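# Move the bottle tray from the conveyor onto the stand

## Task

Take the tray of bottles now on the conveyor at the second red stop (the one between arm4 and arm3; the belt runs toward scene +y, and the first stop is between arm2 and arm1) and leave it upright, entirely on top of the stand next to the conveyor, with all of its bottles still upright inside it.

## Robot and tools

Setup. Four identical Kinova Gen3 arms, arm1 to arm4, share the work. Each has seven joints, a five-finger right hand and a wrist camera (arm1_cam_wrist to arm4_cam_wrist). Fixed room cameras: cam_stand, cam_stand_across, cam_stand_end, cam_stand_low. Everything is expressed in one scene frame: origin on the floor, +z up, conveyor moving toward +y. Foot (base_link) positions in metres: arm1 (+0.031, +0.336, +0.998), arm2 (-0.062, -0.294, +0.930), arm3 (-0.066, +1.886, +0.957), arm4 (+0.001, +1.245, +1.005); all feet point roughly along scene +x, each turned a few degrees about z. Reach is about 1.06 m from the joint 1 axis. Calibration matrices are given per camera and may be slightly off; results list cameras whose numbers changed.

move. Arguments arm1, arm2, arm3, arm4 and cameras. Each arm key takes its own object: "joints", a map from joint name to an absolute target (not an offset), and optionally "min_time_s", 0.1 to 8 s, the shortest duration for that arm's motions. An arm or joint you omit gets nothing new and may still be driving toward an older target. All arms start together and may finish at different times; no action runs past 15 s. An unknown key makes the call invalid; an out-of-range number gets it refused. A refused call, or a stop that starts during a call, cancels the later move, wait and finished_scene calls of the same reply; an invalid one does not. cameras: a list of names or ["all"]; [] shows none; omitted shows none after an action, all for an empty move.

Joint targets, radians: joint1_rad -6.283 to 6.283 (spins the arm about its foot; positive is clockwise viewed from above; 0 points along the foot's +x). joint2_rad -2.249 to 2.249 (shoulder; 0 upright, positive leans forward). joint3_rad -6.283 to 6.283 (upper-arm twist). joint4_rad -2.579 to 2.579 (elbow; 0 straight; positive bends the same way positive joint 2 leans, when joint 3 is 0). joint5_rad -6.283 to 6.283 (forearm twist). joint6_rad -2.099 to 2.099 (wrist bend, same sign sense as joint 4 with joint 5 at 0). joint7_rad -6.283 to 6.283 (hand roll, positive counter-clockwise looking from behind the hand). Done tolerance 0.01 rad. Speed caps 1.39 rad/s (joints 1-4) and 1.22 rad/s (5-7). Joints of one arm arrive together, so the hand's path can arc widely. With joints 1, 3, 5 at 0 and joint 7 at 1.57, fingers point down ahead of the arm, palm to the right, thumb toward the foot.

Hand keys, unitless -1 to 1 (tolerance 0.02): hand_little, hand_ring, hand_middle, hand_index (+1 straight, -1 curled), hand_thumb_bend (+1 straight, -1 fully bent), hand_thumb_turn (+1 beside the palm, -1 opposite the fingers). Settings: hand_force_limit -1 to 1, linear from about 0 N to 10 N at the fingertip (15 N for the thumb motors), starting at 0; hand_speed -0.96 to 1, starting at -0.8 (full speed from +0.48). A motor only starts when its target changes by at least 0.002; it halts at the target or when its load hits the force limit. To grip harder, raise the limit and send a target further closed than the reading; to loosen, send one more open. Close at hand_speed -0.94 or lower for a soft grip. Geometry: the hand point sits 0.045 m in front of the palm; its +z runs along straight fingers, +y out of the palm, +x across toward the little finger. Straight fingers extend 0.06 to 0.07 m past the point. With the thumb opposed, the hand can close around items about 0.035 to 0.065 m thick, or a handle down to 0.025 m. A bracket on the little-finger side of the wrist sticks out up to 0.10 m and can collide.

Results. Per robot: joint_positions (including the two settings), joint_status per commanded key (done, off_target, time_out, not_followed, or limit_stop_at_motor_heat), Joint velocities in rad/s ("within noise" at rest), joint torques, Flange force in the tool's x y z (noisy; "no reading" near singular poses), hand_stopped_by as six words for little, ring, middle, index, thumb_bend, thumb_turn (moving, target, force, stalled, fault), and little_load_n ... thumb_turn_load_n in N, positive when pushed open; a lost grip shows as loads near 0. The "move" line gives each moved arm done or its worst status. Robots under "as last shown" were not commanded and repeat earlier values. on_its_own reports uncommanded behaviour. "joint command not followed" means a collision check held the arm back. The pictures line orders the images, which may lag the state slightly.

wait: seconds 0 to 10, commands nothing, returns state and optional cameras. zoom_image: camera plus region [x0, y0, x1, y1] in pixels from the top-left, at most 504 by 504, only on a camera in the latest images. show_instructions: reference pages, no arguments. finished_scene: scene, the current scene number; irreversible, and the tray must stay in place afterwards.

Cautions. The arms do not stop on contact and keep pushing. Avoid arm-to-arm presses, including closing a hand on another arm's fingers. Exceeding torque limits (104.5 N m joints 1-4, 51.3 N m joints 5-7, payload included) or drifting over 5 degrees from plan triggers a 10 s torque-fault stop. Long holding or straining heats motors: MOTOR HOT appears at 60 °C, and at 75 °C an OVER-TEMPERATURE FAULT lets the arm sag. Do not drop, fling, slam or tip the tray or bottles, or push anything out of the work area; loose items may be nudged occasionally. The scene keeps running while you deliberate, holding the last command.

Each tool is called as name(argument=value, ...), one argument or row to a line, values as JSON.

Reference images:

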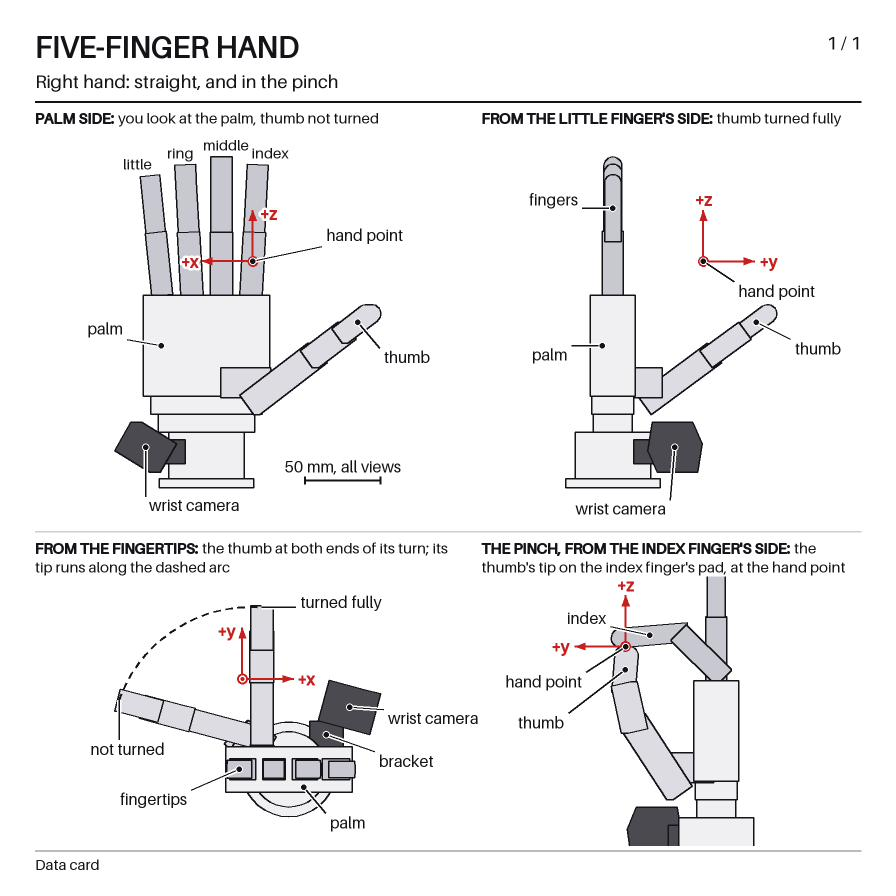

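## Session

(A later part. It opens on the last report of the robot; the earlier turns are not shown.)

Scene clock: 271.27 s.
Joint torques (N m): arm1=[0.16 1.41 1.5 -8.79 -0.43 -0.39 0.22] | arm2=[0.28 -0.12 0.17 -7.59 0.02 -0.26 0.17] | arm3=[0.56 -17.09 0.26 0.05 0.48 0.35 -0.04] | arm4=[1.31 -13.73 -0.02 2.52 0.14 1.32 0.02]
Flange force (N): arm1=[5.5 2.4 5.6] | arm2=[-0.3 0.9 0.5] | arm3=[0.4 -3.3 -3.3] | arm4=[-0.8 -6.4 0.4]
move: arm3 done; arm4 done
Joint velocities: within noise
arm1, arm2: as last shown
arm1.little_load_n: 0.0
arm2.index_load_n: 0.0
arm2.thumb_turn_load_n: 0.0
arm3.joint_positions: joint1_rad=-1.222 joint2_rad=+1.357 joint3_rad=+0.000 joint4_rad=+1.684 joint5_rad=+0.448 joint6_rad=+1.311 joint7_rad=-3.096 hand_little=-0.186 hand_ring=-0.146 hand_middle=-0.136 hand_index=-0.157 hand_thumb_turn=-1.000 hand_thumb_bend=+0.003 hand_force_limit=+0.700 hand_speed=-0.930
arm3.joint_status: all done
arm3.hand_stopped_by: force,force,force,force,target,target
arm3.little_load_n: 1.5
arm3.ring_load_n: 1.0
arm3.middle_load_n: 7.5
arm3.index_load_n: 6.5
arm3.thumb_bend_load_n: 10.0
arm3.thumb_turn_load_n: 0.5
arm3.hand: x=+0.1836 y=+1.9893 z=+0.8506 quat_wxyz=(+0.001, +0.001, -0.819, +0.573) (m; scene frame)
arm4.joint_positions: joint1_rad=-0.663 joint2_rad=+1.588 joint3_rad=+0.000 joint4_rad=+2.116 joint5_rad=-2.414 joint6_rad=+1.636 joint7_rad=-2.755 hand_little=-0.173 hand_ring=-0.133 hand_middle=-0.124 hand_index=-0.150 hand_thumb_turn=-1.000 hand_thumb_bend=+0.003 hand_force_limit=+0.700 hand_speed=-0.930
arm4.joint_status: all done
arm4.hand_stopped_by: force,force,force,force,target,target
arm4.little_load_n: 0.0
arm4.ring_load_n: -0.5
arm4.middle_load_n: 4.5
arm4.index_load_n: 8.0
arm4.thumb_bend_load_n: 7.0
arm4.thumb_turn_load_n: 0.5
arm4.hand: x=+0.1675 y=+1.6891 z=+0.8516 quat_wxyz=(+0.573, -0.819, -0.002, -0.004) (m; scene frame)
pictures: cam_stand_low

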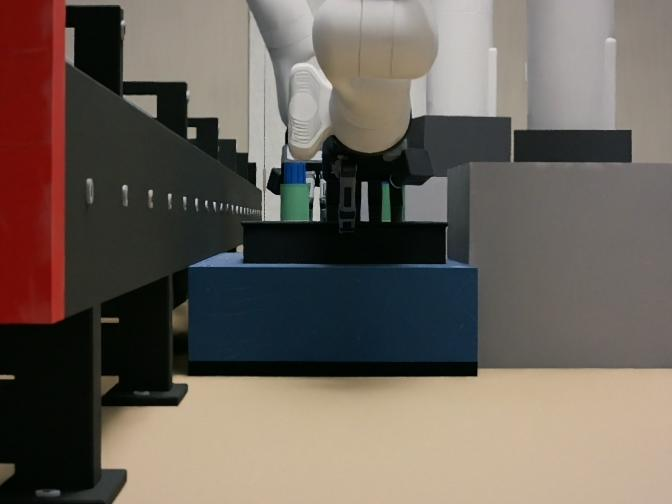

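move(
  arm4={"joints":{"hand_speed":-0.6,"hand_index":0.2,"hand_middle":0.2,"hand_ring":0.2,"hand_little":0.2}},
  arm3={"joints":{"hand_speed":-0.6,"hand_index":0.2,"hand_middle":0.2,"hand_ring":0.2,"hand_little":0.2}},
)

move(
  arm4={"joints":{"joint1_rad":-0.6537,"joint2_rad":1.5834,"joint4_rad":2.1276,"joint5_rad":-2.4061,"joint6_rad":1.6381,"joint7_rad":-2.7468},"min_time_s":1},
  arm3={"joints":{"joint1_rad":-1.2247,"joint2_rad":1.3504,"joint4_rad":1.6816,"joint5_rad":0.4433,"joint6_rad":1.3207,"joint7_rad":-3.0915},"min_time_s":1},
)

move(
  arm4={"joints":{"joint1_rad":-0.6609,"joint2_rad":1.3908,"joint4_rad":2.2857,"joint5_rad":-2.4137,"joint6_rad":1.6152,"joint7_rad":-2.7724},"min_time_s":1.5},
  arm3={"joints":{"joint1_rad":-1.2219,"joint2_rad":1.1702,"joint4_rad":1.7962,"joint5_rad":0.4398,"joint6_rad":1.3796,"joint7_rad":-3.0625},"min_time_s":1.5},
  cameras=["cam_stand","cam_stand_low"],
)

Scene clock: 280.83 s.
Joint torques (N m): arm1=[0.14 1.4 1.5 -8.83 -0.42 -0.36 0.21] | arm2=[0.25 -0.21 0.18 -7.59 0.01 -0.26 0.19] | arm3=[1.36 -17.27 2.29 3.82 0.4 3.66 -0.1] | arm4=[0.63 -16.73 -2.18 1.32 0.91 3.18 -0.15]
Flange force (N): arm1=[5.5 2.4 5.8] | arm2=[-0.4 1.1 0.4] | arm3=[0.0 6.3 -3.7] | arm4=[-0.6 -1.2 -1.4]
move: arm3 done; arm4 done
Joint velocities: within noise
arm1.joint_positions: joint1_rad=+0.129 joint2_rad=-0.435 joint3_rad=-0.099 joint4_rad=+1.525 joint5_rad=+0.008 joint6_rad=+1.958 joint7_rad=-2.111 hand_little=+1.000 hand_ring=+1.000 hand_middle=+1.000 hand_index=+1.000 hand_thumb_turn=+1.000 hand_thumb_bend=+1.000 hand_force_limit=+0.000 hand_speed=-0.800
arm1.joint_status: not commanded
arm1.hand_stopped_by: target,target,target,target,target,target
arm1.little_load_n: 0.0
arm1.ring_load_n: 0.0
arm1.middle_load_n: -0.5
arm1.index_load_n: 0.0
arm1.thumb_bend_load_n: 0.0
arm1.thumb_turn_load_n: 0.0
arm1.hand: x=+0.2238 y=+0.3616 z=+1.4910 quat_wxyz=(-0.046, -0.246, -0.968, +0.012) (m; scene frame)
arm2.joint_positions: joint1_rad=+0.712 joint2_rad=-0.419 joint3_rad=-0.089 joint4_rad=+1.492 joint5_rad=-0.007 joint6_rad=+1.927 joint7_rad=-2.145 hand_little=+1.000 hand_ring=+1.000 hand_middle=+1.000 hand_index=+1.000 hand_thumb_turn=+1.000 hand_thumb_bend=+1.000 hand_force_limit=+0.000 hand_speed=-0.800
arm2.joint_status: not commanded
arm2.hand_stopped_by: target,target,target,target,target,target
arm2.little_load_n: 0.0
arm2.ring_load_n: 0.0
arm2.middle_load_n: 0.0
arm2.index_load_n: 0.0
arm2.thumb_bend_load_n: 0.0
arm2.thumb_turn_load_n: 0.0
arm2.hand: x=+0.0994 y=-0.4263 z=+1.4377 quat_wxyz=(-0.068, -0.622, -0.779, +0.022) (m; scene frame)
arm3.joint_positions: joint1_rad=-1.222 joint2_rad=+1.357 joint3_rad=+0.000 joint4_rad=+1.684 joint5_rad=+0.448 joint6_rad=+1.311 joint7_rad=-3.096 hand_little=+0.200 hand_ring=+0.200 hand_middle=+0.200 hand_index=+0.200 hand_thumb_turn=-1.000 hand_thumb_bend=+0.001 hand_force_limit=+0.700 hand_speed=-0.600
arm3.joint_status: all done
arm3.hand_stopped_by: target,target,target,target,target,target
arm3.little_load_n: -0.5
arm3.ring_load_n: 0.0
arm3.middle_load_n: 0.5
arm3.index_load_n: 0.0
arm3.thumb_bend_load_n: 4.5
arm3.thumb_turn_load_n: 0.0
arm3.hand: x=+0.1836 y=+1.9893 z=+0.8506 quat_wxyz=(+0.001, +0.001, -0.819, +0.573) (m; scene frame)
arm4.joint_positions: joint1_rad=-0.663 joint2_rad=+1.588 joint3_rad=+0.000 joint4_rad=+2.116 joint5_rad=-2.414 joint6_rad=+1.636 joint7_rad=-2.755 hand_little=+0.200 hand_ring=+0.200 hand_middle=+0.200 hand_index=+0.200 hand_thumb_turn=-1.000 hand_thumb_bend=+0.001 hand_force_limit=+0.700 hand_speed=-0.600
arm4.joint_status: all done
arm4.hand_stopped_by: target,target,target,target,target,target
arm4.little_load_n: 0.0
arm4.ring_load_n: -0.5
arm4.middle_load_n: 0.0
arm4.index_load_n: 0.0
arm4.thumb_bend_load_n: 4.0
arm4.thumb_turn_load_n: 0.5
arm4.hand: x=+0.1675 y=+1.6891 z=+0.8515 quat_wxyz=(+0.573, -0.819, -0.003, -0.004) (m; scene frame)
pictures: none

Scene clock: 282.13 s.
Joint torques (N m): arm1=[0.14 1.46 1.53 -8.81 -0.43 -0.37 0.23] | arm2=[0.26 -0.11 0.2 -7.59 -0.01 -0.26 0.16] | arm3=[0.67 -18.08 1.57 2.79 0.29 3.27 -0.1] | arm4=[1.02 -15.28 -1.13 2.07 0.62 2.39 -0.09]
Flange force (N): arm1=[5.7 2.4 5.8] | arm2=[-0.3 1.0 0.5] | arm3=[-0.6 5.4 -1.3] | arm4=[-0.6 -3.5 0.1]
move: arm3 done; arm4 done
Joint velocities: within noise
arm1, arm2: as last shown
arm1.little_load_n: 0.5
arm1.middle_load_n: 0.0
arm2.little_load_n: -0.5
arm3.joint_positions: joint1_rad=-1.225 joint2_rad=+1.350 joint3_rad=+0.000 joint4_rad=+1.682 joint5_rad=+0.443 joint6_rad=+1.321 joint7_rad=-3.091 hand_little=+0.200 hand_ring=+0.200 hand_middle=+0.200 hand_index=+0.200 hand_thumb_turn=-1.000 hand_thumb_bend=+0.002 hand_force_limit=+0.700 hand_speed=-0.600
arm3.joint_status: all done
arm3.hand_stopped_by: target,target,target,target,target,target
arm3.little_load_n: 0.0
arm3.ring_load_n: 0.0
arm3.middle_load_n: 0.0
arm3.index_load_n: 0.0
arm3.thumb_bend_load_n: 3.0
arm3.thumb_turn_load_n: 0.0
arm3.hand: x=+0.1832 y=+1.9917 z=+0.8539 quat_wxyz=(+0.002, +0.001, -0.819, +0.574) (m; scene frame)
arm4.joint_positions: joint1_rad=-0.654 joint2_rad=+1.583 joint3_rad=+0.000 joint4_rad=+2.128 joint5_rad=-2.406 joint6_rad=+1.638 joint7_rad=-2.747 hand_little=+0.200 hand_ring=+0.200 hand_middle=+0.200 hand_index=+0.200 hand_thumb_turn=-1.000 hand_thumb_bend=+0.000 hand_force_limit=+0.700 hand_speed=-0.600
arm4.joint_status: all done
arm4.hand_stopped_by: target,target,target,target,target,target
arm4.little_load_n: 0.0
arm4.ring_load_n: 0.0
arm4.middle_load_n: 0.0
arm4.index_load_n: 0.0
arm4.thumb_bend_load_n: 0.0
arm4.thumb_turn_load_n: 0.0
arm4.hand: x=+0.1676 y=+1.6859 z=+0.8545 quat_wxyz=(+0.573, -0.820, -0.002, -0.004) (m; scene frame)
pictures: none

Scene clock: 283.97 s.
Joint torques (N m): arm1=[0.13 1.42 1.54 -8.78 -0.42 -0.37 0.21] | arm2=[0.3 -0.12 0.17 -7.62 0.03 -0.33 0.16] | arm3=[0.27 -17.83 0.88 1.18 0.43 2.54 -0.04] | arm4=[1.02 -15.24 -1.14 1.81 0.59 2.37 -0.08]
Flange force (N): arm1=[5.6 2.5 5.6] | arm2=[-0.2 0.8 0.4] | arm3=[-0.5 3.2 -0.5] | arm4=[-0.8 -3.6 0.0]
move: arm3 done; arm4 done
Joint velocities: within noise
arm1, arm2: as last shown
arm1.little_load_n: 0.0
arm1.index_load_n: -0.5
arm2.little_load_n: 0.0
arm2.thumb_bend_load_n: -0.5
arm3.joint_positions: joint1_rad=-1.222 joint2_rad=+1.170 joint3_rad=+0.000 joint4_rad=+1.796 joint5_rad=+0.440 joint6_rad=+1.380 joint7_rad=-3.063 hand_little=+0.200 hand_ring=+0.200 hand_middle=+0.200 hand_index=+0.200 hand_thumb_turn=-1.000 hand_thumb_bend=+0.000 hand_force_limit=+0.700 hand_speed=-0.600
arm3.joint_status: all done
arm3.hand_stopped_by: target,target,target,target,target,target
arm3.little_load_n: -0.5
arm3.ring_load_n: 0.0
arm3.middle_load_n: 0.0
arm3.index_load_n: 0.0
arm3.thumb_bend_load_n: 0.0
arm3.thumb_turn_load_n: 0.0
arm3.hand: x=+0.1833 y=+1.9887 z=+0.9289 quat_wxyz=(+0.001, +0.001, -0.819, +0.574) (m; scene frame)
arm4.joint_positions: joint1_rad=-0.661 joint2_rad=+1.391 joint3_rad=+0.000 joint4_rad=+2.286 joint5_rad=-2.414 joint6_rad=+1.615 joint7_rad=-2.772 hand_little=+0.200 hand_ring=+0.200 hand_middle=+0.200 hand_index=+0.200 hand_thumb_turn=-1.000 hand_thumb_bend=+0.000 hand_force_limit=+0.700 hand_speed=-0.600
arm4.joint_status: all done
arm4.hand_stopped_by: target,target,target,target,target,target
arm4.little_load_n: 0.0
arm4.ring_load_n: 0.0
arm4.middle_load_n: 0.0
arm4.index_load_n: 0.0
arm4.thumb_bend_load_n: 0.0
arm4.thumb_turn_load_n: 0.0
arm4.hand: x=+0.1675 y=+1.6892 z=+0.9294 quat_wxyz=(+0.573, -0.819, -0.002, -0.004) (m; scene frame)
pictures: cam_stand, cam_stand_low

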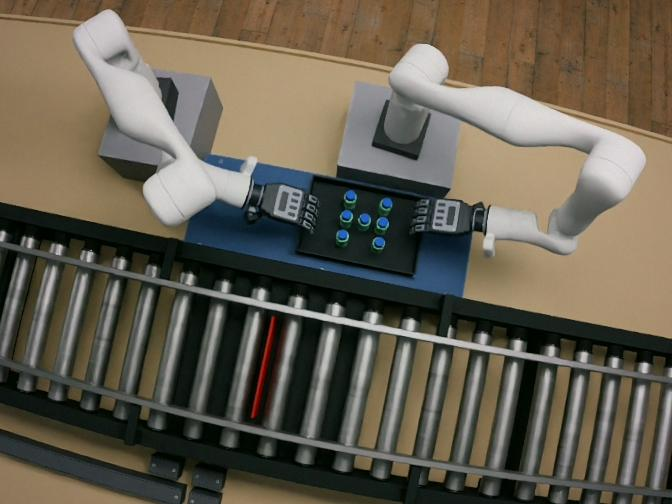

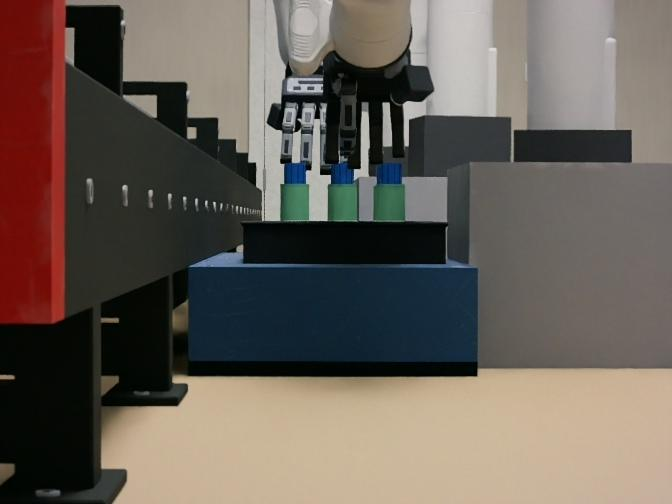

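finished_scene(
  scene=3,
)

The scene is finished: the task was done.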